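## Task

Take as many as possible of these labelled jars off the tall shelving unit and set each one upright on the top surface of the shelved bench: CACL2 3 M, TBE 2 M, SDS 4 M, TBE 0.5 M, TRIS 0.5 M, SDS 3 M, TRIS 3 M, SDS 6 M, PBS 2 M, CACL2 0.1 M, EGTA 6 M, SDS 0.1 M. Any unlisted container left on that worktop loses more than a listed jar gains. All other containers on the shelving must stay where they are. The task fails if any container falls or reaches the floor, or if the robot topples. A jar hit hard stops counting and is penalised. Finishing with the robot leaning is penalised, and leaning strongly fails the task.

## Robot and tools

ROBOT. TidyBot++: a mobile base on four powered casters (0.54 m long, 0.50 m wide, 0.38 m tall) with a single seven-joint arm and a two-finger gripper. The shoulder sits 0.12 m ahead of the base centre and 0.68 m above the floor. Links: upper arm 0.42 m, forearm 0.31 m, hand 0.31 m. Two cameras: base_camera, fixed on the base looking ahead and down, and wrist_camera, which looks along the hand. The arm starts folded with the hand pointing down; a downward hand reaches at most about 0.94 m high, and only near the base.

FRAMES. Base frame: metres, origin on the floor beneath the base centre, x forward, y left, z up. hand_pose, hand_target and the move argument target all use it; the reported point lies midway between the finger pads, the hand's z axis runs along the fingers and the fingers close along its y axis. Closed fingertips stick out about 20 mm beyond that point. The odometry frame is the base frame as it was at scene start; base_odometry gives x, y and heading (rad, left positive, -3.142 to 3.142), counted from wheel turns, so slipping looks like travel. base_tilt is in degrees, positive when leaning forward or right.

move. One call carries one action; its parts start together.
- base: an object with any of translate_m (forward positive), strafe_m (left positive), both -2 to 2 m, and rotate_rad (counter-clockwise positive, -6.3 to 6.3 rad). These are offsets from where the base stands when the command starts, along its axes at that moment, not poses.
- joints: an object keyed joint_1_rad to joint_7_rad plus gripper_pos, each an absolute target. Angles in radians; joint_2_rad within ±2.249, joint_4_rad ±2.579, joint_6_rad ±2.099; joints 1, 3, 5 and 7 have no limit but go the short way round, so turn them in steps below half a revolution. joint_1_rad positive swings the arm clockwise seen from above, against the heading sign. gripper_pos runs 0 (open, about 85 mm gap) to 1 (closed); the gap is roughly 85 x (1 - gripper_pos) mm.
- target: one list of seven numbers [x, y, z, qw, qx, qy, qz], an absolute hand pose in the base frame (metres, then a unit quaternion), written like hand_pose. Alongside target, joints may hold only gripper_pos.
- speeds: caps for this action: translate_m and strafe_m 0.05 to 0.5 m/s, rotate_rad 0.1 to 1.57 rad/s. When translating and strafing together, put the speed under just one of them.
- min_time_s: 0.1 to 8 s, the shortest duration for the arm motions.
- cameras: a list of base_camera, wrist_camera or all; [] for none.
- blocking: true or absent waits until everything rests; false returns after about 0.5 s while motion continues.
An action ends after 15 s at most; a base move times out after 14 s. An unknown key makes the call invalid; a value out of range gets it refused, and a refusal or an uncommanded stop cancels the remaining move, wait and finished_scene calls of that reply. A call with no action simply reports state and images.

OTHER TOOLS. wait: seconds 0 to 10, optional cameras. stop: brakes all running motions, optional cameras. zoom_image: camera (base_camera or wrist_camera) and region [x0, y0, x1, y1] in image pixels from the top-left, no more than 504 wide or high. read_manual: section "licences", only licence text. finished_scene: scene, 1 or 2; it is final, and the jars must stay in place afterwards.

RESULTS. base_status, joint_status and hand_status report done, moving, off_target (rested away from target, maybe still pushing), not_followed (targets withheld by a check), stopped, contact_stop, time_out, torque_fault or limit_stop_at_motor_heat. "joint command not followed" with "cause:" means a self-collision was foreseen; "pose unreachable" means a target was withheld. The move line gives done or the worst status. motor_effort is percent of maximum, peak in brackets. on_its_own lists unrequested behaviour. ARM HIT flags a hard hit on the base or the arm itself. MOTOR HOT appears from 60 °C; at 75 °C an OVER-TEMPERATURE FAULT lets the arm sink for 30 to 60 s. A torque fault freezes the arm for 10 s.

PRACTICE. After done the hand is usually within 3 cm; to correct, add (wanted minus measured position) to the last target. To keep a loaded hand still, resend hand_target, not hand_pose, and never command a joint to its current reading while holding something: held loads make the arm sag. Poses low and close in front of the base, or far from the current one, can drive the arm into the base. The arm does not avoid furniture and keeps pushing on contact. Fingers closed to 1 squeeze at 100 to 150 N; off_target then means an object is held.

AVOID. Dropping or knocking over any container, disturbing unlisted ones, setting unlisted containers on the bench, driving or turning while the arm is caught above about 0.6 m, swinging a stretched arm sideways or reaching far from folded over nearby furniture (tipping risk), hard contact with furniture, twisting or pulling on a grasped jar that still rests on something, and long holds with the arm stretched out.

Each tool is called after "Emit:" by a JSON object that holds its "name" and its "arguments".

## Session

Emit:
{"name": "move", "arguments": {}}

Scene clock: 0.00 s.
Motor temperatures (°C): [37 34 32 31 42 43 46]
base_odometry: x=+0.000 y=+0.000 heading=+0.000
base_tilt: forward=-0.2 right=+0.7
base_status: not commanded
joint_positions: joint_1_rad=+0.010 joint_2_rad=-0.362 joint_3_rad=+3.095 joint_4_rad=-2.525 joint_5_rad=+0.043 joint_6_rad=-0.835 joint_7_rad=+1.573 gripper_pos=+0.000
joint_status: not commanded
motor_effort: joint_1_rad=+0 joint_2_rad=-1 joint_3_rad=+1 joint_4_rad=+14 joint_5_rad=+0 joint_6_rad=+0 joint_7_rad=-1
hand_pose: x=+0.2751 y=-0.0048 z=+0.5918 quat_wxyz=(+0.024, +0.997, +0.031, +0.072) (m; base frame)
hand_target: x=+0.2744 y=-0.0048 z=+0.5914 quat_wxyz=(+0.024, +0.997, +0.031, +0.071) (m; base frame)
hand_status: not commanded
pictures: base_camera, wrist_camera
camera_calibration:
wrist_camera: T_world_to_cam=[[0.0360924, -0.996969, 0.0689212, -0.0520702], [-0.990439, -0.0448742, -0.130451, 0.402889], [0.133149, -0.0635539, -0.989056, 0.679119], [0, 0, 0, 1]] pos_world=[0.310492, 0.00932755, 0.727833]

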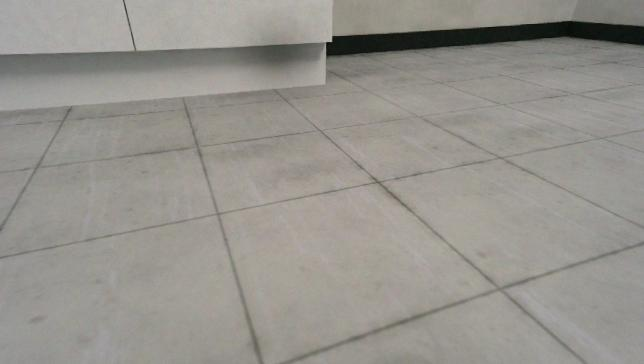

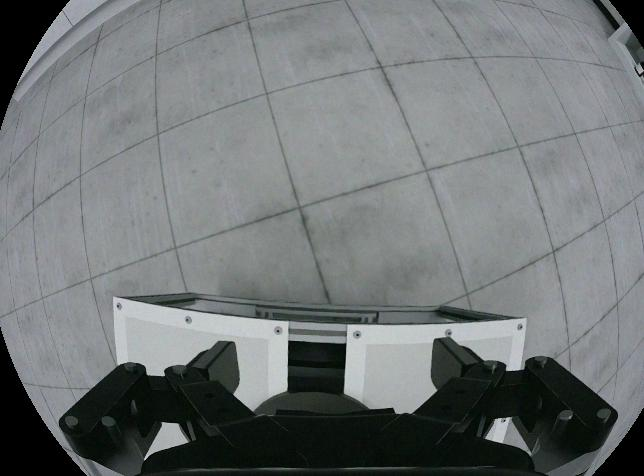

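Emit:
{"name": "move", "arguments": {"joints": {"joint_1_rad": -0.03, "joint_2_rad": -0.22, "joint_3_rad": 3.16, "joint_4_rad": -2.24, "joint_5_rad": -0.03, "joint_6_rad": 0.3, "joint_7_rad": 1.57}, "min_time_s": 3, "cameras": ["wrist_camera"]}}

Scene clock: 7.60 s.
move: done
base_odometry: x=+0.000 y=+0.000 heading=+0.000
base_tilt: forward=-0.2 right=+0.7
base_status: not commanded
joint_positions: joint_1_rad=-0.012 joint_2_rad=-0.239 joint_3_rad=+3.144 joint_4_rad=-2.251 joint_5_rad=+0.024 joint_6_rad=+0.254 joint_7_rad=+1.573 gripper_pos=+0.000
joint_status: all done
motor_effort: joint_1_rad=+1(2) joint_2_rad=-10(10) joint_3_rad=+1(3) joint_4_rad=+19(20) joint_5_rad=-1(2) joint_6_rad=+8(9) joint_7_rad=-1(2)
hand_pose: x=+0.6095 y=+0.0083 z=+0.8982 quat_wxyz=(+0.002, +0.770, +0.015, +0.638) (m; base frame)
hand_target: x=+0.6184 y=+0.0037 z=+0.9096 quat_wxyz=(-0.012, +0.758, -0.011, +0.652) (m; base frame)
hand_status: not commanded
pictures: wrist_camera
camera_calibration:
wrist_camera: T_world_to_cam=[[-0.00237871, -0.999972, 0.00703974, 0.00675839], [-0.198637, -0.00642699, -0.980052, 1.05488], [0.98007, -0.00372961, -0.198616, -0.288144], [0, 0, 0, 1]] pos_world=[0.491956, 0.0124633, 0.976564]

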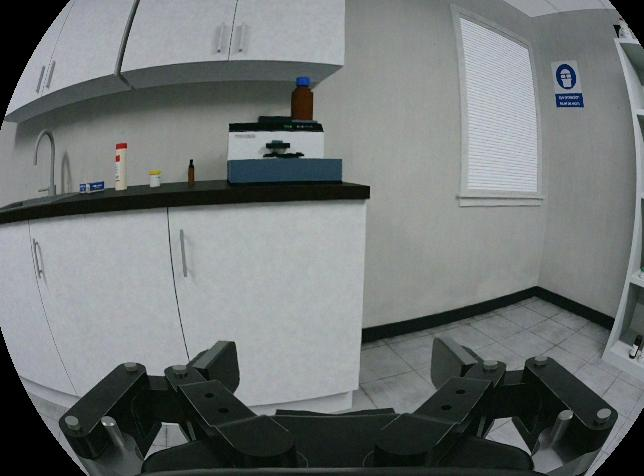

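Emit:
{"name": "move", "arguments": {"base": {"rotate_rad": -0.9}, "cameras": ["wrist_camera"]}}

Emit:
{"name": "move", "arguments": {"base": {"rotate_rad": -1.2}, "cameras": ["wrist_camera"]}}

Emit:
{"name": "move", "arguments": {"base": {"rotate_rad": -1.2}, "cameras": ["wrist_camera"]}}

Emit:
{"name": "move", "arguments": {"base": {"rotate_rad": -1.2}, "cameras": ["wrist_camera"]}}

Scene clock: 12.97 s.
move: done
base_odometry: x=+0.000 y=+0.000 heading=-0.900
base_tilt: forward=-0.2 right=+0.6
base_status: done
joint_positions: joint_1_rad=-0.019 joint_2_rad=-0.235 joint_3_rad=+3.156 joint_4_rad=-2.251 joint_5_rad=+0.021 joint_6_rad=+0.256 joint_7_rad=+1.573 gripper_pos=+0.000
joint_status: not commanded
motor_effort: joint_1_rad=+1(2) joint_2_rad=-10(11) joint_3_rad=+1(3) joint_4_rad=+18(19) joint_5_rad=+0(1) joint_6_rad=+8(9) joint_7_rad=-1(1)
hand_pose: x=+0.6106 y=+0.0049 z=+0.8972 quat_wxyz=(+0.002, +0.771, +0.011, +0.637) (m; base frame)
hand_target: x=+0.6184 y=+0.0037 z=+0.9096 quat_wxyz=(-0.012, +0.758, -0.011, +0.652) (m; base frame)
hand_status: not commanded
pictures: wrist_camera
camera_calibration:
wrist_camera: T_world_to_cam=[[-0.00881173, -0.99996, 0.00143216, 0.0123055], [-0.199942, 0.000358609, -0.979808, 1.05459], [0.979768, -0.00892015, -0.199937, -0.28805], [0, 0, 0, 1]] pos_world=[0.493188, 0.00935733, 0.97569]

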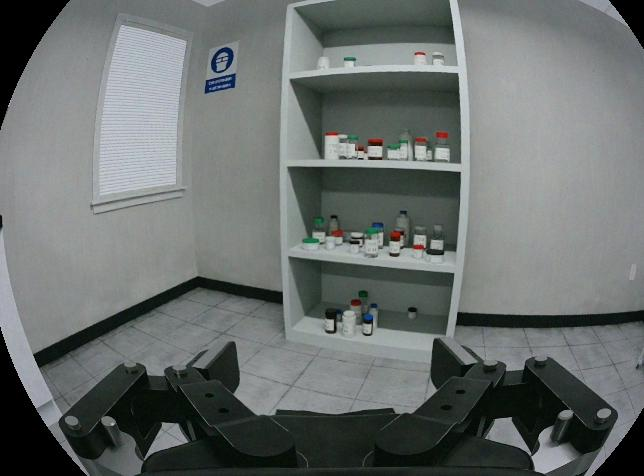

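Scene clock: 15.07 s.
move: done
base_odometry: x=+0.000 y=+0.000 heading=-2.099
base_tilt: forward=-0.2 right=+0.6
base_status: done
joint_positions: joint_1_rad=-0.023 joint_2_rad=-0.234 joint_3_rad=+3.161 joint_4_rad=-2.251 joint_5_rad=+0.020 joint_6_rad=+0.256 joint_7_rad=+1.573 gripper_pos=+0.000
joint_status: not commanded
motor_effort: joint_1_rad=+1(3) joint_2_rad=-10(11) joint_3_rad=+1(3) joint_4_rad=+19(19) joint_5_rad=-1(1) joint_6_rad=+8(9) joint_7_rad=-1(1)
hand_pose: x=+0.6110 y=+0.0039 z=+0.8965 quat_wxyz=(+0.002, +0.771, +0.010, +0.637) (m; base frame)
hand_target: x=+0.6184 y=+0.0037 z=+0.9096 quat_wxyz=(-0.012, +0.758, -0.011, +0.652) (m; base frame)
hand_status: not commanded
pictures: wrist_camera
camera_calibration:
wrist_camera: T_world_to_cam=[[-0.0106676, -0.999943, -0.000850739, 0.0145543], [-0.201324, 0.00298114, -0.97952, 1.05461], [0.979467, -0.0102779, -0.201345, -0.287217], [0, 0, 0, 1]] pos_world=[0.493794, 0.00845753, 0.975197]

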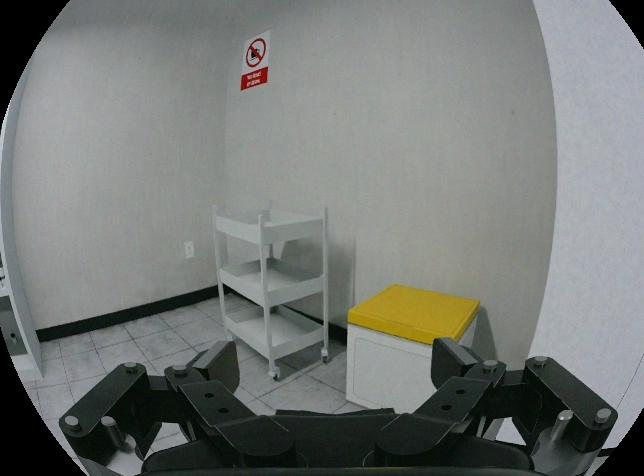

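Scene clock: 17.17 s.
move: done
base_odometry: x=+0.000 y=+0.000 heading=+2.984
base_tilt: forward=-0.2 right=+0.7
base_status: done
joint_positions: joint_1_rad=-0.025 joint_2_rad=-0.233 joint_3_rad=+3.163 joint_4_rad=-2.251 joint_5_rad=+0.019 joint_6_rad=+0.256 joint_7_rad=+1.573 gripper_pos=+0.000
joint_status: not commanded
motor_effort: joint_1_rad=+1(2) joint_2_rad=-10(11) joint_3_rad=+1(3) joint_4_rad=+19(19) joint_5_rad=-1(2) joint_6_rad=+8(9) joint_7_rad=+0(1)
hand_pose: x=+0.6112 y=+0.0035 z=+0.8963 quat_wxyz=(+0.002, +0.771, +0.009, +0.637) (m; base frame)
hand_target: x=+0.6184 y=+0.0037 z=+0.9096 quat_wxyz=(-0.012, +0.758, -0.011, +0.652) (m; base frame)
hand_status: not commanded
pictures: wrist_camera
camera_calibration:
wrist_camera: T_world_to_cam=[[-0.0114984, -0.999932, -0.00201233, 0.0156997], [-0.201697, 0.00429044, -0.979439, 1.05456], [0.979381, -0.0108561, -0.201732, -0.287034], [0, 0, 0, 1]] pos_world=[0.493997, 0.00805801, 0.975002]

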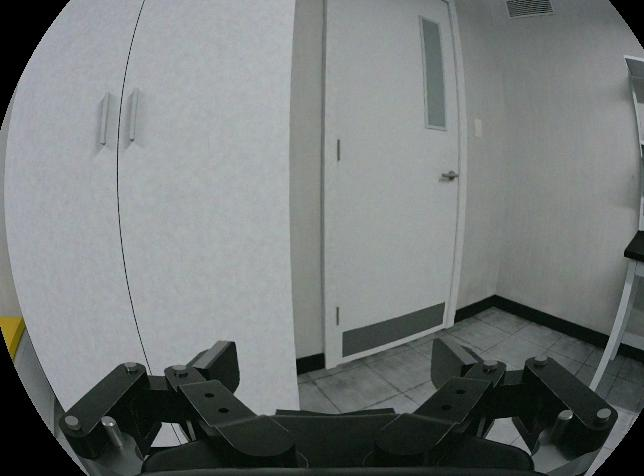

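Scene clock: 19.27 s.
move: done
base_odometry: x=+0.000 y=+0.000 heading=+1.784
base_tilt: forward=-0.2 right=+0.7
base_status: done
joint_positions: joint_1_rad=-0.026 joint_2_rad=-0.233 joint_3_rad=+3.164 joint_4_rad=-2.251 joint_5_rad=+0.018 joint_6_rad=+0.256 joint_7_rad=+1.573 gripper_pos=+0.000
joint_status: not commanded
motor_effort: joint_1_rad=+0(3) joint_2_rad=-10(11) joint_3_rad=+0(3) joint_4_rad=+18(19) joint_5_rad=-1(2) joint_6_rad=+9(9) joint_7_rad=+0(1)
hand_pose: x=+0.6112 y=+0.0034 z=+0.8962 quat_wxyz=(+0.001, +0.771, +0.009, +0.636) (m; base frame)
hand_target: x=+0.6184 y=+0.0037 z=+0.9096 quat_wxyz=(-0.012, +0.758, -0.011, +0.652) (m; base frame)
hand_status: not commanded
pictures: wrist_camera
camera_calibration:
wrist_camera: T_world_to_cam=[[-0.0116295, -0.999929, -0.00269763, 0.0163338], [-0.201902, 0.0049904, -0.979393, 1.05451], [0.979337, -0.0108452, -0.201945, -0.286826], [0, 0, 0, 1]] pos_world=[0.493997, 0.00795954, 0.974905]

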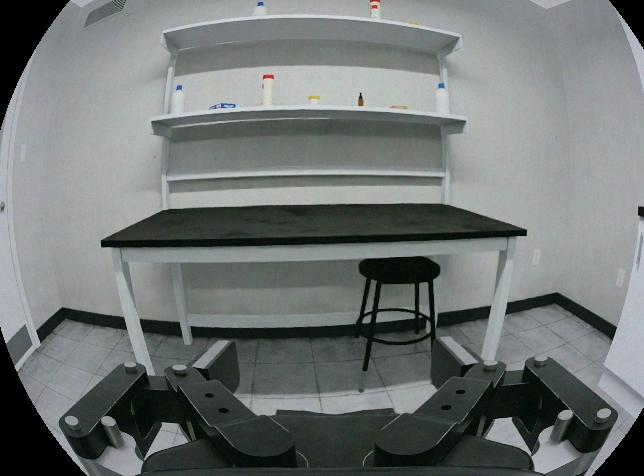

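Emit:
{"name": "move", "arguments": {"base": {"translate_m": -0.824, "strafe_m": -0.586, "rotate_rad": -2.996}, "speeds": {"rotate_rad": 1.2}, "cameras": ["all"]}}

Emit:
{"name": "zoom_image", "arguments": {"camera": "wrist_camera", "region": [180, 180, 500, 340]}}

Emit:
{"name": "zoom_image", "arguments": {"camera": "wrist_camera", "region": [200, 20, 500, 160]}}

Scene clock: 50.70 s.
move: done
base_odometry: x=+0.747 y=-0.681 heading=-1.212
base_tilt: forward=-0.2 right=+0.7
base_status: done
joint_positions: joint_1_rad=-0.029 joint_2_rad=-0.225 joint_3_rad=+3.159 joint_4_rad=-2.250 joint_5_rad=+0.018 joint_6_rad=+0.258 joint_7_rad=+1.573 gripper_pos=+0.000
joint_status: not commanded
motor_effort: joint_1_rad=+1(3) joint_2_rad=-10(13) joint_3_rad=+1(4) joint_4_rad=+18(19) joint_5_rad=-1(2) joint_6_rad=+8(9) joint_7_rad=-1(1)
hand_pose: x=+0.6131 y=+0.0078 z=+0.8933 quat_wxyz=(-0.001, +0.773, +0.012, +0.634) (m; base frame)
hand_target: x=+0.6184 y=+0.0037 z=+0.9096 quat_wxyz=(-0.012, +0.758, -0.011, +0.652) (m; base frame)
hand_status: not commanded
pictures: base_camera, wrist_camera
camera_calibration:
wrist_camera: T_world_to_cam=[[-0.00343307, -0.999993, -0.00128081, 0.0144333], [-0.207125, 0.00196412, -0.978313, 1.05434], [0.978309, -0.00309333, -0.20713, -0.283966], [0, 0, 0, 1]] pos_world=[0.496237, 0.011484, 0.972679]

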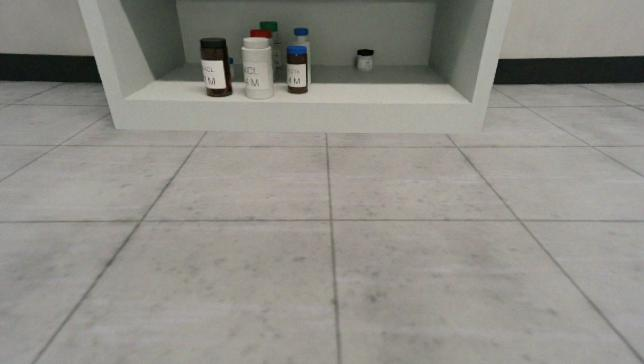

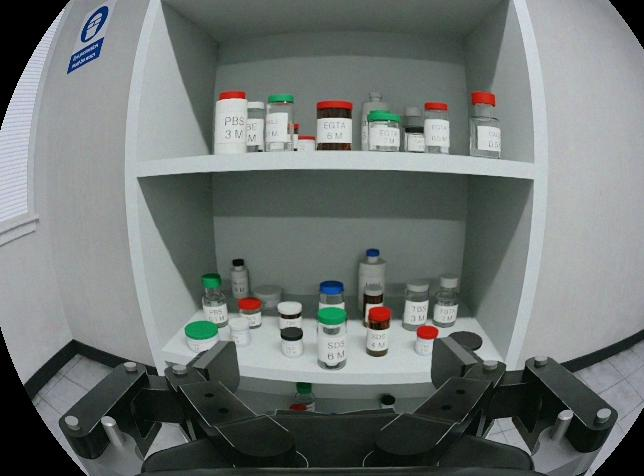

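Scaled by 1.575.

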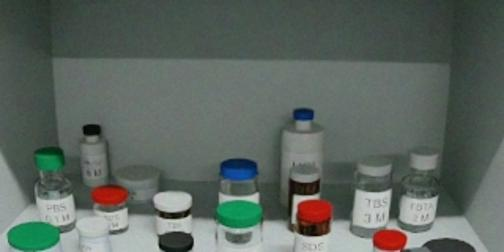

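Scaled by 1.680.

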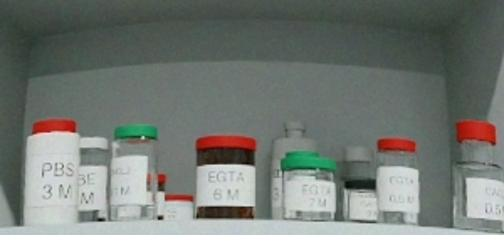

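Emit:
{"name": "move", "arguments": {"joints": {"joint_2_rad": 0.66, "joint_4_rad": -2.1, "joint_6_rad": 1.0, "joint_7_rad": 1.57}, "min_time_s": 3, "cameras": ["wrist_camera"]}}

Emit:
{"name": "zoom_image", "arguments": {"camera": "wrist_camera", "region": [100, 180, 330, 340]}}

Emit:
{"name": "zoom_image", "arguments": {"camera": "wrist_camera", "region": [300, 180, 560, 340]}}

Scene clock: 57.80 s.
move: done
base_odometry: x=+0.747 y=-0.681 heading=-1.211
base_tilt: forward=-0.2 right=+0.6
base_status: not commanded
joint_positions: joint_1_rad=-0.029 joint_2_rad=+0.645 joint_3_rad=+3.159 joint_4_rad=-2.114 joint_5_rad=+0.018 joint_6_rad=+0.954 joint_7_rad=+1.573 gripper_pos=+0.000
joint_status: all done
motor_effort: joint_1_rad=+1(1) joint_2_rad=-29(31) joint_3_rad=+1(1) joint_4_rad=+10(19) joint_5_rad=-1(1) joint_6_rad=+8(10) joint_7_rad=-1(2)
hand_pose: x=+0.7920 y=+0.0156 z=+0.6539 quat_wxyz=(-0.003, +0.785, +0.018, +0.620) (m; base frame)
hand_target: x=+0.7999 y=+0.0038 z=+0.6639 quat_wxyz=(+0.004, +0.771, -0.005, +0.637) (m; base frame)
hand_status: not commanded
pictures: wrist_camera
camera_calibration:
wrist_camera: T_world_to_cam=[[0.00803768, -0.999959, 0.0041603, 0.00988452], [-0.24404, -0.0059962, -0.969747, 0.880939], [0.969732, 0.00677923, -0.244078, -0.477818], [0, 0, 0, 1]] pos_world=[0.67826, 0.0184056, 0.737622]

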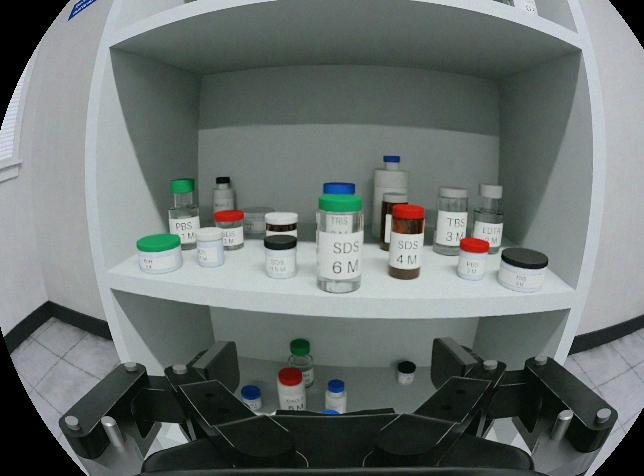

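Scaled by 2.191.

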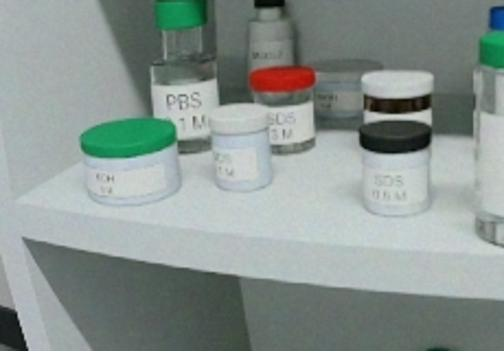

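Scaled by 1.938.

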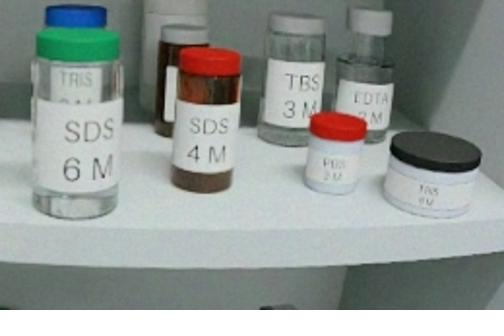

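Emit:
{"name": "zoom_image", "arguments": {"camera": "wrist_camera", "region": [130, 165, 240, 285]}}

Emit:
{"name": "zoom_image", "arguments": {"camera": "wrist_camera", "region": [200, 165, 320, 285]}}

Emit:
{"name": "zoom_image", "arguments": {"camera": "wrist_camera", "region": [310, 170, 430, 300]}}

Emit:
{"name": "zoom_image", "arguments": {"camera": "wrist_camera", "region": [430, 170, 560, 300]}}

Emit:
{"name": "zoom_image", "arguments": {"camera": "wrist_camera", "region": [230, 330, 430, 420]}}

Scaled by 4.200.

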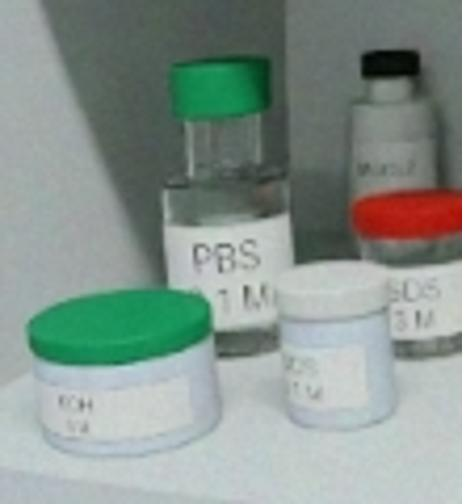

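Scaled by 4.200.

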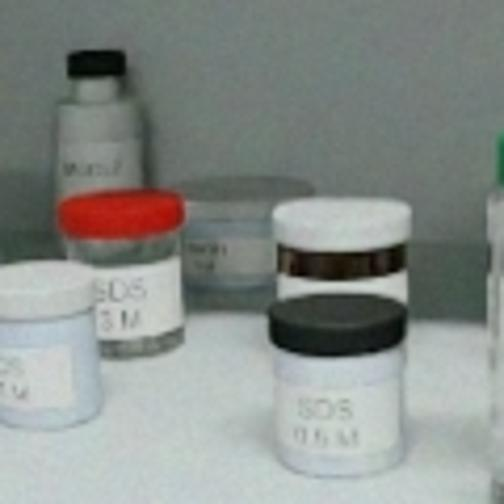

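Scaled by 3.877.

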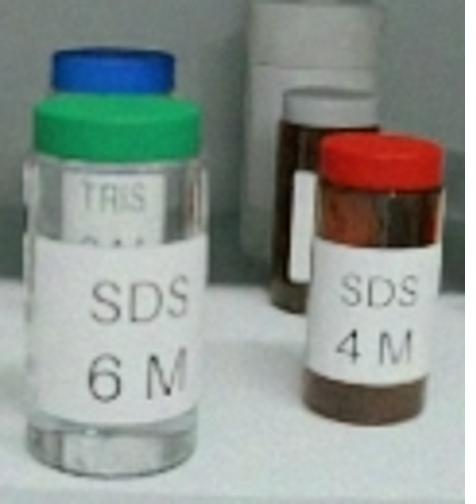

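Scaled by 3.877.

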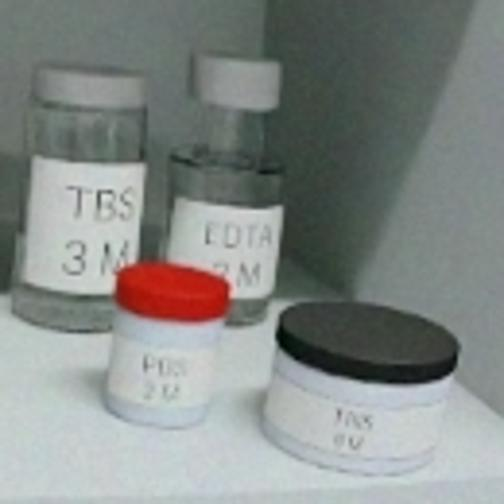

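Scaled by 2.520.

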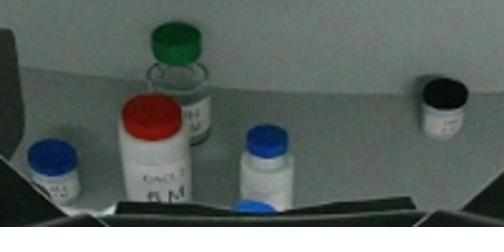

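Emit:
{"name": "move", "arguments": {"base": {"translate_m": 0.17}, "speeds": {"translate_m": 0.2}, "cameras": ["wrist_camera"]}}

Emit:
{"name": "zoom_image", "arguments": {"camera": "wrist_camera", "region": [60, 170, 200, 300]}}

Emit:
{"name": "zoom_image", "arguments": {"camera": "wrist_camera", "region": [180, 170, 320, 310]}}

Emit:
{"name": "zoom_image", "arguments": {"camera": "wrist_camera", "region": [300, 150, 440, 310]}}

Emit:
{"name": "zoom_image", "arguments": {"camera": "wrist_camera", "region": [430, 170, 600, 320]}}

Scene clock: 79.00 s.
move: done
base_odometry: x=+0.807 y=-0.840 heading=-1.212
base_tilt: forward=-0.2 right=+0.6
base_status: done
joint_positions: joint_1_rad=-0.029 joint_2_rad=+0.646 joint_3_rad=+3.159 joint_4_rad=-2.108 joint_5_rad=+0.018 joint_6_rad=+0.957 joint_7_rad=+1.573 gripper_pos=+0.000
joint_status: not commanded
motor_effort: joint_1_rad=+1(1) joint_2_rad=-29(31) joint_3_rad=+0(2) joint_4_rad=+11(12) joint_5_rad=+0(2) joint_6_rad=+8(9) joint_7_rad=+0(1)
hand_pose: x=+0.7946 y=+0.0157 z=+0.6572 quat_wxyz=(-0.003, +0.782, +0.018, +0.623) (m; base frame)
hand_target: x=+0.7999 y=+0.0038 z=+0.6639 quat_wxyz=(+0.004, +0.771, -0.005, +0.637) (m; base frame)
hand_status: not commanded
pictures: wrist_camera
camera_calibration:
wrist_camera: T_world_to_cam=[[0.00807607, -0.999959, 0.00411353, 0.00996924], [-0.235373, -0.00589902, -0.971887, 0.879333], [0.971872, 0.00688081, -0.235411, -0.486892], [0, 0, 0, 1]] pos_world=[0.680087, 0.0185063, 0.739952]

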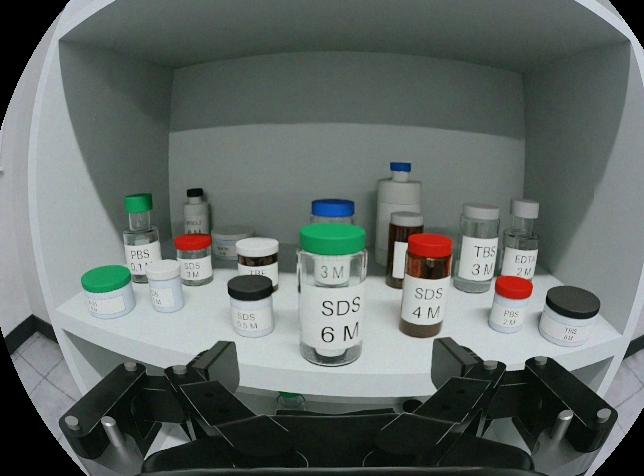

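Scaled by 3.600.

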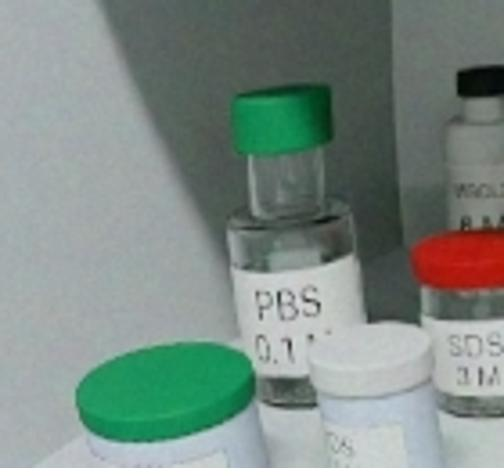

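Scaled by 3.600.

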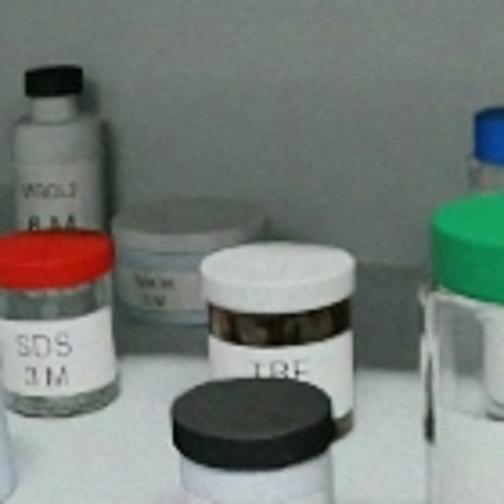

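Scaled by 3.150.

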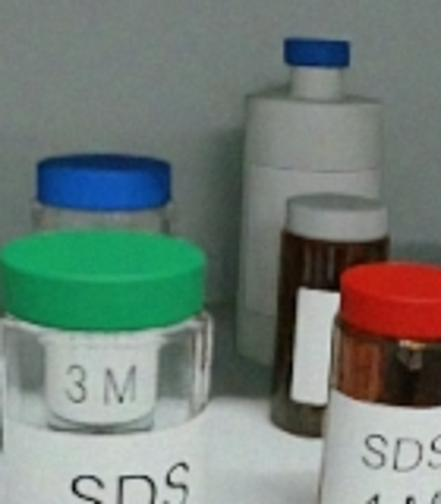

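Scaled by 2.965.

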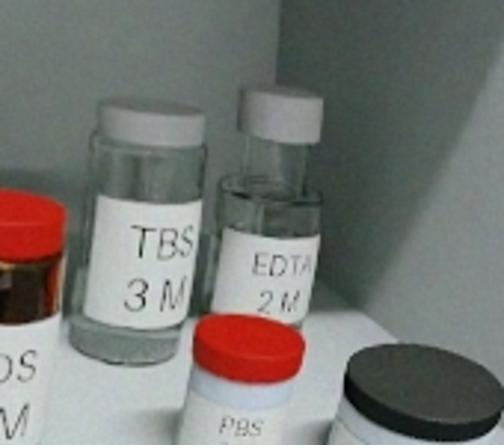

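Emit:
{"name": "zoom_image", "arguments": {"camera": "wrist_camera", "region": [75, 255, 195, 325]}}

Emit:
{"name": "zoom_image", "arguments": {"camera": "wrist_camera", "region": [205, 220, 285, 340]}}

Emit:
{"name": "move", "arguments": {"joints": {"joint_2_rad": -0.29, "joint_4_rad": -1.82, "joint_6_rad": -0.1}, "min_time_s": 3, "cameras": ["all"]}}

Emit:
{"name": "zoom_image", "arguments": {"camera": "wrist_camera", "region": [100, 120, 340, 270]}}

Emit:
{"name": "zoom_image", "arguments": {"camera": "wrist_camera", "region": [320, 120, 560, 270]}}

Scaled by 4.200.

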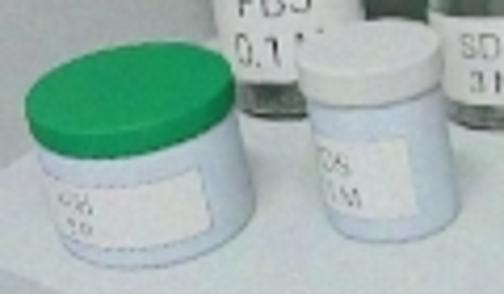

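Scaled by 4.200.

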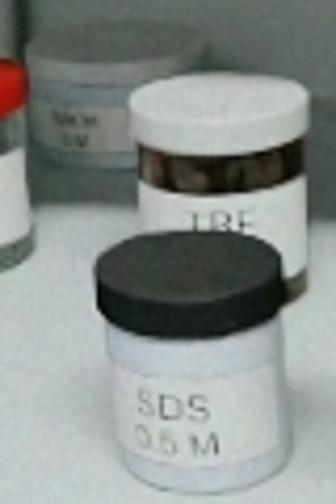

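Scene clock: 101.10 s.
move: done
base_odometry: x=+0.807 y=-0.840 heading=-1.212
base_tilt: forward=-0.1 right=+0.7
base_status: not commanded
joint_positions: joint_1_rad=-0.029 joint_2_rad=-0.277 joint_3_rad=+3.159 joint_4_rad=-1.832 joint_5_rad=+0.018 joint_6_rad=-0.054 joint_7_rad=+1.573 gripper_pos=+0.000
joint_status: all done
motor_effort: joint_1_rad=+1(1) joint_2_rad=-10(32) joint_3_rad=+1(1) joint_4_rad=+20(21) joint_5_rad=-1(2) joint_6_rad=+9(9) joint_7_rad=+0(1)
hand_pose: x=+0.6295 y=+0.0053 z=+1.0798 quat_wxyz=(+0.001, +0.720, +0.010, +0.694) (m; base frame)
hand_target: x=+0.6237 y=+0.0064 z=+1.0795 quat_wxyz=(-0.018, +0.728, -0.007, +0.686) (m; base frame)
hand_status: not commanded
pictures: base_camera, wrist_camera
camera_calibration:
wrist_camera: T_world_to_cam=[[-0.00895986, -0.999953, -0.00381036, 0.018403], [-0.0503027, 0.00425641, -0.998725, 1.16351], [0.998694, -0.00875677, -0.0503385, -0.443473], [0, 0, 0, 1]] pos_world=[0.501586, 0.00956634, 1.13977]

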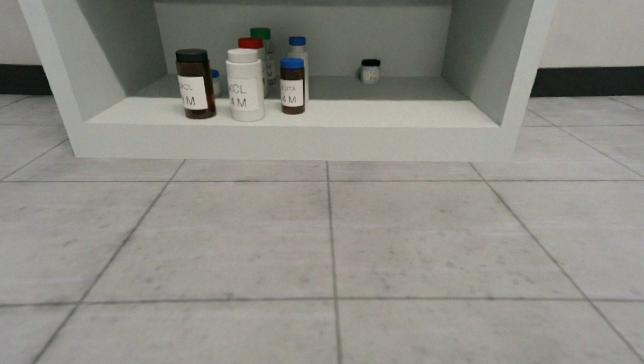

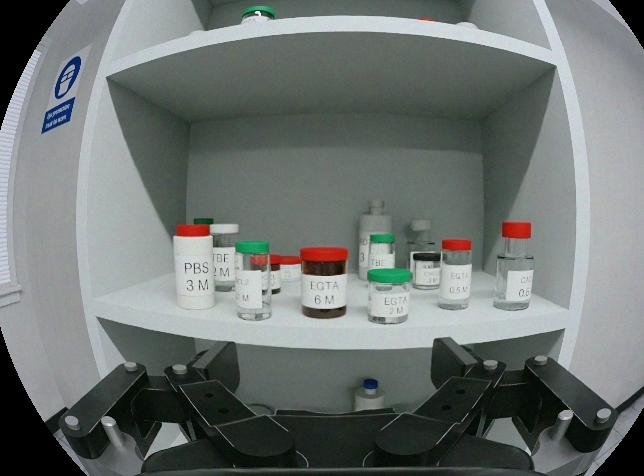

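Scaled by 2.100.

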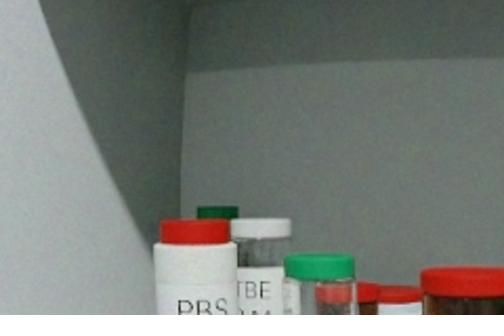

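Scaled by 2.100.

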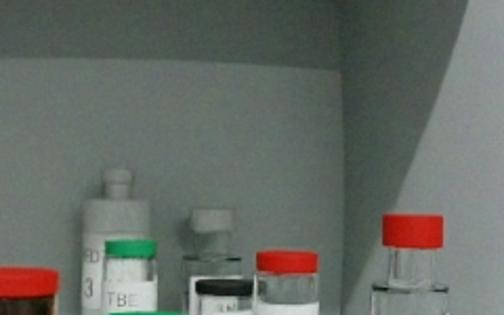

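Emit:
{"name": "move", "arguments": {"cameras": ["wrist_camera"]}}

Emit:
{"name": "zoom_image", "arguments": {"camera": "wrist_camera", "region": [165, 220, 310, 330]}}

Emit:
{"name": "zoom_image", "arguments": {"camera": "wrist_camera", "region": [300, 220, 480, 330]}}

Scene clock: 128.33 s.
Motor temperatures (°C): [37 34 32 32 42 43 46]
base_odometry: x=+0.807 y=-0.840 heading=-1.212
base_tilt: forward=-0.2 right=+0.6
base_status: not commanded
joint_positions: joint_1_rad=-0.029 joint_2_rad=-0.277 joint_3_rad=+3.159 joint_4_rad=-1.832 joint_5_rad=+0.018 joint_6_rad=-0.055 joint_7_rad=+1.573 gripper_pos=+0.000
joint_status: all done
motor_effort: joint_1_rad=+1(1) joint_2_rad=-10(32) joint_3_rad=+1(1) joint_4_rad=+20(21) joint_5_rad=+0(2) joint_6_rad=+9(9) joint_7_rad=-1(1)
hand_pose: x=+0.6295 y=+0.0053 z=+1.0795 quat_wxyz=(+0.001, +0.721, +0.010, +0.693) (m; base frame)
hand_target: x=+0.6237 y=+0.0064 z=+1.0795 quat_wxyz=(-0.018, +0.728, -0.007, +0.686) (m; base frame)
hand_status: not commanded
pictures: wrist_camera
camera_calibration:
wrist_camera: T_world_to_cam=[[-0.00896347, -0.999953, -0.0038014, 0.0183947], [-0.0513009, 0.0042564, -0.998674, 1.16375], [0.998643, -0.00875657, -0.0513366, -0.442418], [0, 0, 0, 1]] pos_world=[0.501684, 0.00956634, 1.13956]

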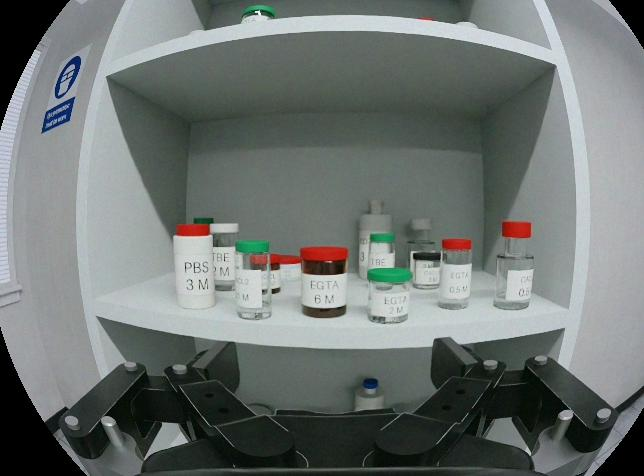

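Scaled by 3.476.

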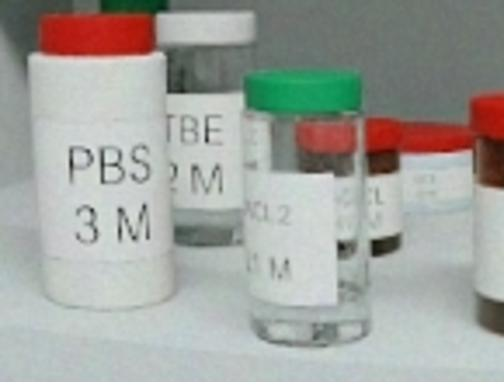

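Scaled by 2.800.

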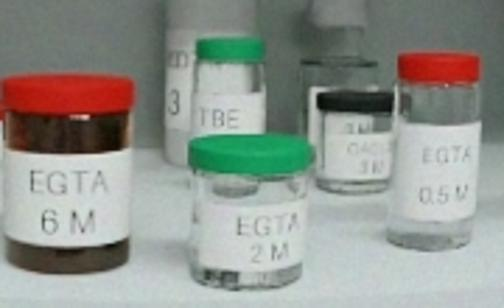

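Emit:
{"name": "move", "arguments": {"base": {"strafe_m": 0.26}, "cameras": ["wrist_camera"]}}

Emit:
{"name": "zoom_image", "arguments": {"camera": "wrist_camera", "region": [230, 210, 420, 340]}}

Scene clock: 167.17 s.
move: done
base_odometry: x=+1.051 y=-0.749 heading=-1.212
base_tilt: forward=-0.2 right=+0.6
base_status: done
joint_positions: joint_1_rad=-0.029 joint_2_rad=-0.277 joint_3_rad=+3.156 joint_4_rad=-1.832 joint_5_rad=+0.018 joint_6_rad=-0.056 joint_7_rad=+1.573 gripper_pos=+0.000
joint_status: not commanded
motor_effort: joint_1_rad=+0(2) joint_2_rad=-10(11) joint_3_rad=+1(4) joint_4_rad=+20(21) joint_5_rad=+0(1) joint_6_rad=+9(9) joint_7_rad=-1(1)
hand_pose: x=+0.6294 y=+0.0072 z=+1.0791 quat_wxyz=(+0.001, +0.721, +0.011, +0.693) (m; base frame)
hand_target: x=+0.6237 y=+0.0064 z=+1.0795 quat_wxyz=(-0.018, +0.728, -0.007, +0.686) (m; base frame)
hand_status: not commanded
pictures: wrist_camera
camera_calibration:
wrist_camera: T_world_to_cam=[[-0.00593771, -0.999978, -0.0030001, 0.0175729], [-0.0525173, 0.00330785, -0.998615, 1.16409], [0.998602, -0.00577193, -0.0525358, -0.441042], [0, 0, 0, 1]] pos_world=[0.501664, 0.0111762, 1.13936]

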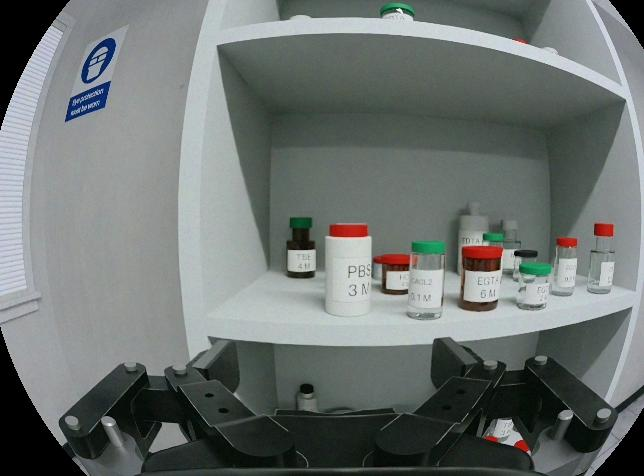

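Scaled by 2.653.

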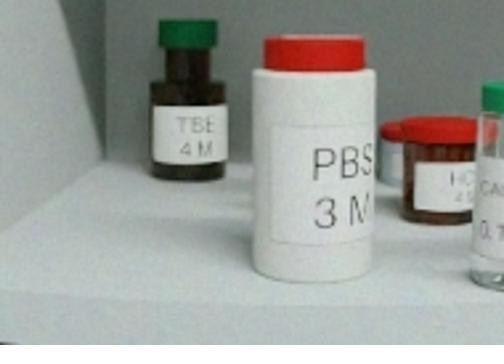

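Emit:
{"name": "move", "arguments": {"base": {"strafe_m": -0.132}, "joints": {"joint_2_rad": -0.07, "joint_4_rad": -1.665, "joint_6_rad": -0.235}, "min_time_s": 2, "cameras": ["wrist_camera"]}}

Scene clock: 179.77 s.
move: done
base_odometry: x=+0.927 y=-0.796 heading=-1.213
base_tilt: forward=-0.2 right=+0.7
base_status: done
joint_positions: joint_1_rad=-0.029 joint_2_rad=-0.086 joint_3_rad=+3.160 joint_4_rad=-1.680 joint_5_rad=+0.018 joint_6_rad=-0.190 joint_7_rad=+1.573 gripper_pos=+0.000
joint_status: all done
motor_effort: joint_1_rad=+0(2) joint_2_rad=-16(18) joint_3_rad=+1(3) joint_4_rad=+20(21) joint_5_rad=-1(2) joint_6_rad=+8(9) joint_7_rad=+0(1)
hand_pose: x=+0.7015 y=+0.0061 z=+1.0281 quat_wxyz=(+0.004, +0.778, +0.010, +0.628) (m; base frame)
hand_target: x=+0.7049 y=+0.0099 z=+1.0142 quat_wxyz=(-0.016, +0.793, -0.006, +0.610) (m; base frame)
hand_status: not commanded
pictures: wrist_camera
camera_calibration:
wrist_camera: T_world_to_cam=[[-0.0121315, -0.999921, 0.00316729, 0.0147364], [-0.222969, -0.000382643, -0.974825, 1.21205], [0.97475, -0.0125323, -0.222947, -0.323784], [0, 0, 0, 1]] pos_world=[0.586036, 0.0111413, 1.1093]

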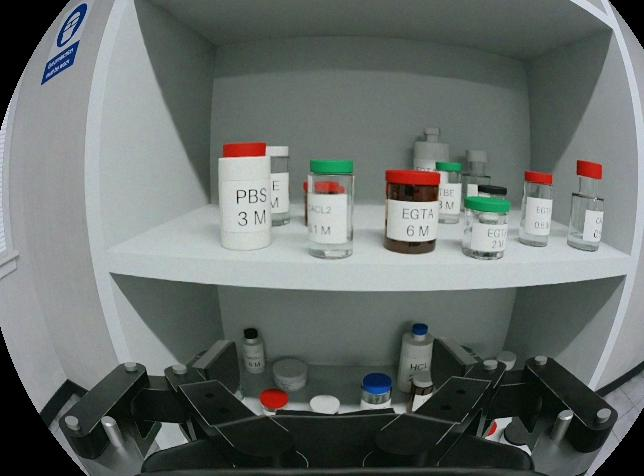

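Emit:
{"name": "zoom_image", "arguments": {"camera": "wrist_camera", "region": [400, 120, 530, 270]}}

Scaled by 3.360.

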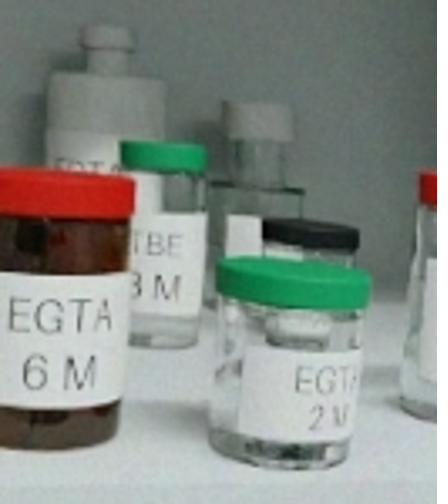

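Emit:
{"name": "move", "arguments": {"base": {"translate_m": 0.2, "strafe_m": 0.009}, "speeds": {"translate_m": 0.25}, "cameras": ["wrist_camera"]}}

Scene clock: 191.57 s.
move: done
base_odometry: x=+1.005 y=-0.980 heading=-1.213
base_tilt: forward=-0.2 right=+0.6
base_status: done
joint_positions: joint_1_rad=-0.029 joint_2_rad=-0.076 joint_3_rad=+3.160 joint_4_rad=-1.678 joint_5_rad=+0.018 joint_6_rad=-0.193 joint_7_rad=+1.573 gripper_pos=+0.000
joint_status: not commanded
motor_effort: joint_1_rad=+1(1) joint_2_rad=-16(19) joint_3_rad=+1(2) joint_4_rad=+20(21) joint_5_rad=+0(2) joint_6_rad=+9(9) joint_7_rad=+0(1)
hand_pose: x=+0.7050 y=+0.0062 z=+1.0222 quat_wxyz=(+0.004, +0.782, +0.010, +0.624) (m; base frame)
hand_target: x=+0.7049 y=+0.0099 z=+1.0142 quat_wxyz=(-0.016, +0.793, -0.006, +0.610) (m; base frame)
hand_status: not commanded
pictures: wrist_camera
camera_calibration:
wrist_camera: T_world_to_cam=[[-0.0121262, -0.99992, 0.00362312, 0.0143971], [-0.234239, -0.000681947, -0.972179, 1.21235], [0.972103, -0.0126375, -0.234212, -0.315139], [0, 0, 0, 1]] pos_world=[0.590502, 0.0112402, 1.10476]

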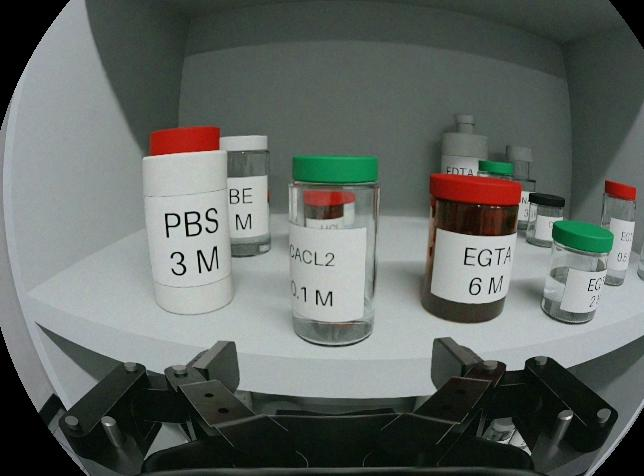

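Emit:
{"name": "move", "arguments": {"base": {"translate_m": 0.098}, "speeds": {"translate_m": 0.15}, "cameras": ["wrist_camera"]}}

Scene clock: 196.17 s.
move: done
base_odometry: x=+1.040 y=-1.072 heading=-1.213
base_tilt: forward=-0.2 right=+0.6
base_status: done
joint_positions: joint_1_rad=-0.029 joint_2_rad=-0.072 joint_3_rad=+3.160 joint_4_rad=-1.678 joint_5_rad=+0.018 joint_6_rad=-0.194 joint_7_rad=+1.573 gripper_pos=+0.000
joint_status: not commanded
motor_effort: joint_1_rad=+1(1) joint_2_rad=-17(19) joint_3_rad=+1(2) joint_4_rad=+20(21) joint_5_rad=-1(1) joint_6_rad=+8(9) joint_7_rad=-1(1)
hand_pose: x=+0.7064 y=+0.0062 z=+1.0198 quat_wxyz=(+0.004, +0.783, +0.011, +0.622) (m; base frame)
hand_target: x=+0.7049 y=+0.0099 z=+1.0142 quat_wxyz=(-0.016, +0.793, -0.006, +0.610) (m; base frame)
hand_status: not commanded
pictures: wrist_camera
camera_calibration:
wrist_camera: T_world_to_cam=[[-0.0120869, -0.99992, 0.00377634, 0.0142317], [-0.238719, -0.000781841, -0.971088, 1.21243], [0.971013, -0.012639, -0.238691, -0.311618], [0, 0, 0, 1]] pos_world=[0.592187, 0.01124, 1.10294]

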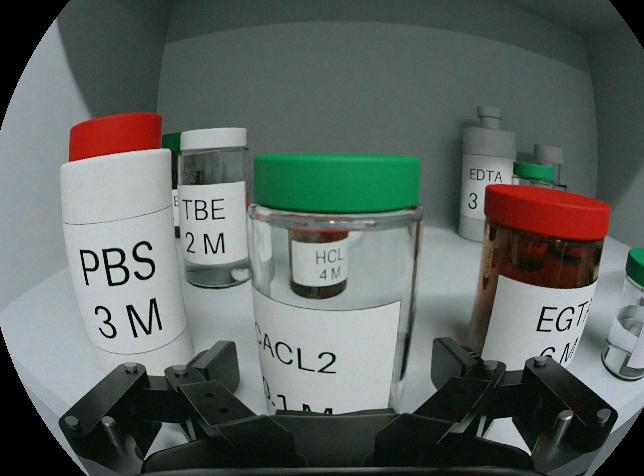

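Emit:
{"name": "move", "arguments": {"joints": {"gripper_pos": 0.32}}}

Emit:
{"name": "move", "arguments": {"joints": {"gripper_pos": 0.42}, "cameras": ["wrist_camera"]}}

Scene clock: 199.60 s.
move: done
base_odometry: x=+1.040 y=-1.072 heading=-1.213
base_tilt: forward=-0.2 right=+0.6
base_status: not commanded
joint_positions: joint_1_rad=-0.029 joint_2_rad=-0.072 joint_3_rad=+3.160 joint_4_rad=-1.678 joint_5_rad=+0.018 joint_6_rad=-0.194 joint_7_rad=+1.573 gripper_pos=+0.320
joint_status: all done
motor_effort: joint_1_rad=+1(1) joint_2_rad=-17(17) joint_3_rad=+1(1) joint_4_rad=+21(21) joint_5_rad=+0(1) joint_6_rad=+8(9) joint_7_rad=+0(1)
hand_pose: x=+0.7064 y=+0.0062 z=+1.0198 quat_wxyz=(+0.004, +0.783, +0.011, +0.622) (m; base frame)
hand_target: x=+0.7049 y=+0.0099 z=+1.0142 quat_wxyz=(-0.016, +0.793, -0.006, +0.610) (m; base frame)
hand_status: not commanded
pictures: none

Scene clock: 200.13 s.
move: done
base_odometry: x=+1.040 y=-1.072 heading=-1.213
base_tilt: forward=-0.2 right=+0.6
base_status: not commanded
joint_positions: joint_1_rad=-0.029 joint_2_rad=-0.072 joint_3_rad=+3.160 joint_4_rad=-1.678 joint_5_rad=+0.018 joint_6_rad=-0.194 joint_7_rad=+1.573 gripper_pos=+0.409
joint_status: all done
motor_effort: joint_1_rad=+0(1) joint_2_rad=-17(17) joint_3_rad=+1(1) joint_4_rad=+20(21) joint_5_rad=+0(1) joint_6_rad=+9(9) joint_7_rad=-1(1)
hand_pose: x=+0.7064 y=+0.0062 z=+1.0200 quat_wxyz=(+0.004, +0.783, +0.010, +0.622) (m; base frame)
hand_target: x=+0.7049 y=+0.0099 z=+1.0142 quat_wxyz=(-0.016, +0.793, -0.006, +0.610) (m; base frame)
hand_status: not commanded
pictures: wrist_camera
camera_calibration:
wrist_camera: T_world_to_cam=[[-0.0120875, -0.99992, 0.00377256, 0.0142358], [-0.238508, -0.000780776, -0.97114, 1.21246], [0.971065, -0.0126384, -0.23848, -0.311858], [0, 0, 0, 1]] pos_world=[0.592188, 0.01124, 1.10304]

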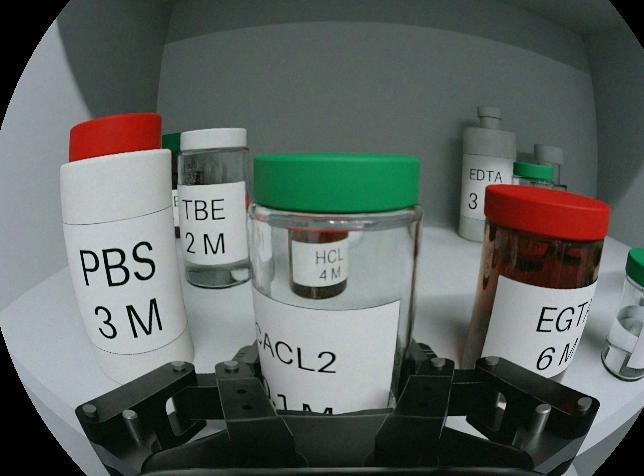

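Emit:
{"name": "move", "arguments": {"joints": {"gripper_pos": 0.5}}}

Emit:
{"name": "move", "arguments": {"joints": {"gripper_pos": 0.56}, "cameras": ["wrist_camera"]}}

Scene clock: 202.73 s.
move: off_target
base_odometry: x=+1.040 y=-1.072 heading=-1.213
base_tilt: forward=-0.2 right=+0.6
base_status: not commanded
joint_positions: joint_1_rad=-0.029 joint_2_rad=-0.072 joint_3_rad=+3.160 joint_4_rad=-1.677 joint_5_rad=+0.018 joint_6_rad=-0.194 joint_7_rad=+1.573 gripper_pos=+0.420
joint_status: gripper_pos off_target (ended at +0.420, target +0.500)
motor_effort: joint_1_rad=+1(1) joint_2_rad=-17(17) joint_3_rad=+1(1) joint_4_rad=+20(21) joint_5_rad=+0(1) joint_6_rad=+8(9) joint_7_rad=+0(1)
hand_pose: x=+0.7064 y=+0.0062 z=+1.0200 quat_wxyz=(+0.004, +0.783, +0.010, +0.622) (m; base frame)
hand_target: x=+0.7049 y=+0.0099 z=+1.0142 quat_wxyz=(-0.016, +0.793, -0.006, +0.610) (m; base frame)
hand_status: not commanded
pictures: none

Scene clock: 203.20 s.
move: off_target
base_odometry: x=+1.040 y=-1.072 heading=-1.213
base_tilt: forward=-0.2 right=+0.6
base_status: not commanded
joint_positions: joint_1_rad=-0.029 joint_2_rad=-0.072 joint_3_rad=+3.160 joint_4_rad=-1.677 joint_5_rad=+0.018 joint_6_rad=-0.194 joint_7_rad=+1.573 gripper_pos=+0.420
joint_status: gripper_pos off_target (ended at +0.420, target +0.560)
motor_effort: joint_1_rad=+0(1) joint_2_rad=-16(17) joint_3_rad=+1(1) joint_4_rad=+20(20) joint_5_rad=-1(1) joint_6_rad=+8(9) joint_7_rad=-1(1)
hand_pose: x=+0.7064 y=+0.0062 z=+1.0200 quat_wxyz=(+0.004, +0.783, +0.010, +0.622) (m; base frame)
hand_target: x=+0.7049 y=+0.0099 z=+1.0142 quat_wxyz=(-0.016, +0.793, -0.006, +0.610) (m; base frame)
hand_status: not commanded
pictures: wrist_camera
camera_calibration:
wrist_camera: T_world_to_cam=[[-0.012088, -0.99992, 0.00377153, 0.0142373], [-0.238413, -0.000780879, -0.971163, 1.21243], [0.971089, -0.0126387, -0.238385, -0.311976], [0, 0, 0, 1]] pos_world=[0.592188, 0.01124, 1.10304]

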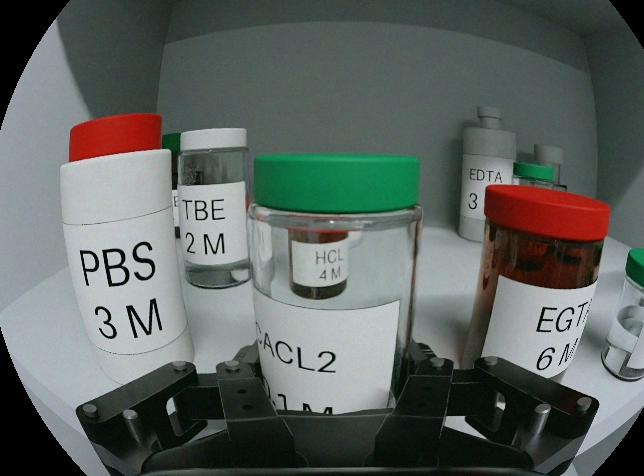

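Emit:
{"name": "move", "arguments": {"joints": {"joint_2_rad": -0.155, "joint_6_rad": -0.29}, "min_time_s": 2, "cameras": ["wrist_camera"]}}

Scene clock: 208.93 s.
move: done
base_odometry: x=+1.040 y=-1.072 heading=-1.213
base_tilt: forward=-0.2 right=+0.7
base_status: not commanded
joint_positions: joint_1_rad=-0.029 joint_2_rad=-0.116 joint_3_rad=+3.160 joint_4_rad=-1.675 joint_5_rad=+0.018 joint_6_rad=-0.253 joint_7_rad=+1.573 gripper_pos=+0.420
joint_status: all done
motor_effort: joint_1_rad=+1(1) joint_2_rad=-17(18) joint_3_rad=+1(2) joint_4_rad=+21(22) joint_5_rad=+0(1) joint_6_rad=+10(10) joint_7_rad=-1(1)
hand_pose: x=+0.6872 y=+0.0054 z=+1.0289 quat_wxyz=(+0.004, +0.787, +0.010, +0.617) (m; base frame)
hand_target: x=+0.6711 y=+0.0095 z=+1.0460 quat_wxyz=(-0.017, +0.783, -0.005, +0.621) (m; base frame)
hand_status: not commanded
pictures: wrist_camera
camera_calibration:
wrist_camera: T_world_to_cam=[[-0.0130271, -0.99991, 0.00324253, 0.0144071], [-0.251058, 0.000131887, -0.967972, 1.22189], [0.967884, -0.0134239, -0.251037, -0.276067], [0, 0, 0, 1]] pos_world=[0.574154, 0.0105388, 1.1134]

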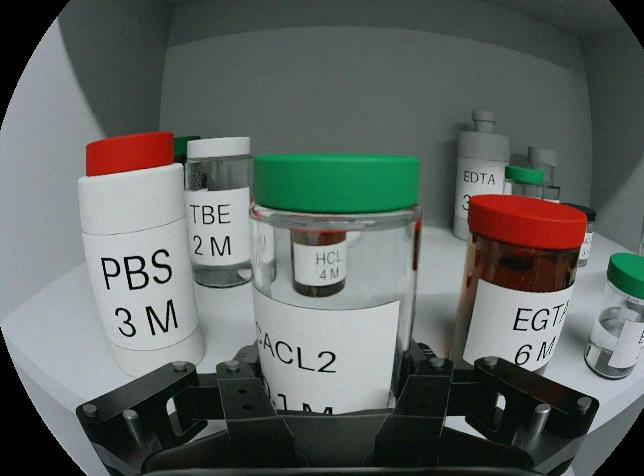

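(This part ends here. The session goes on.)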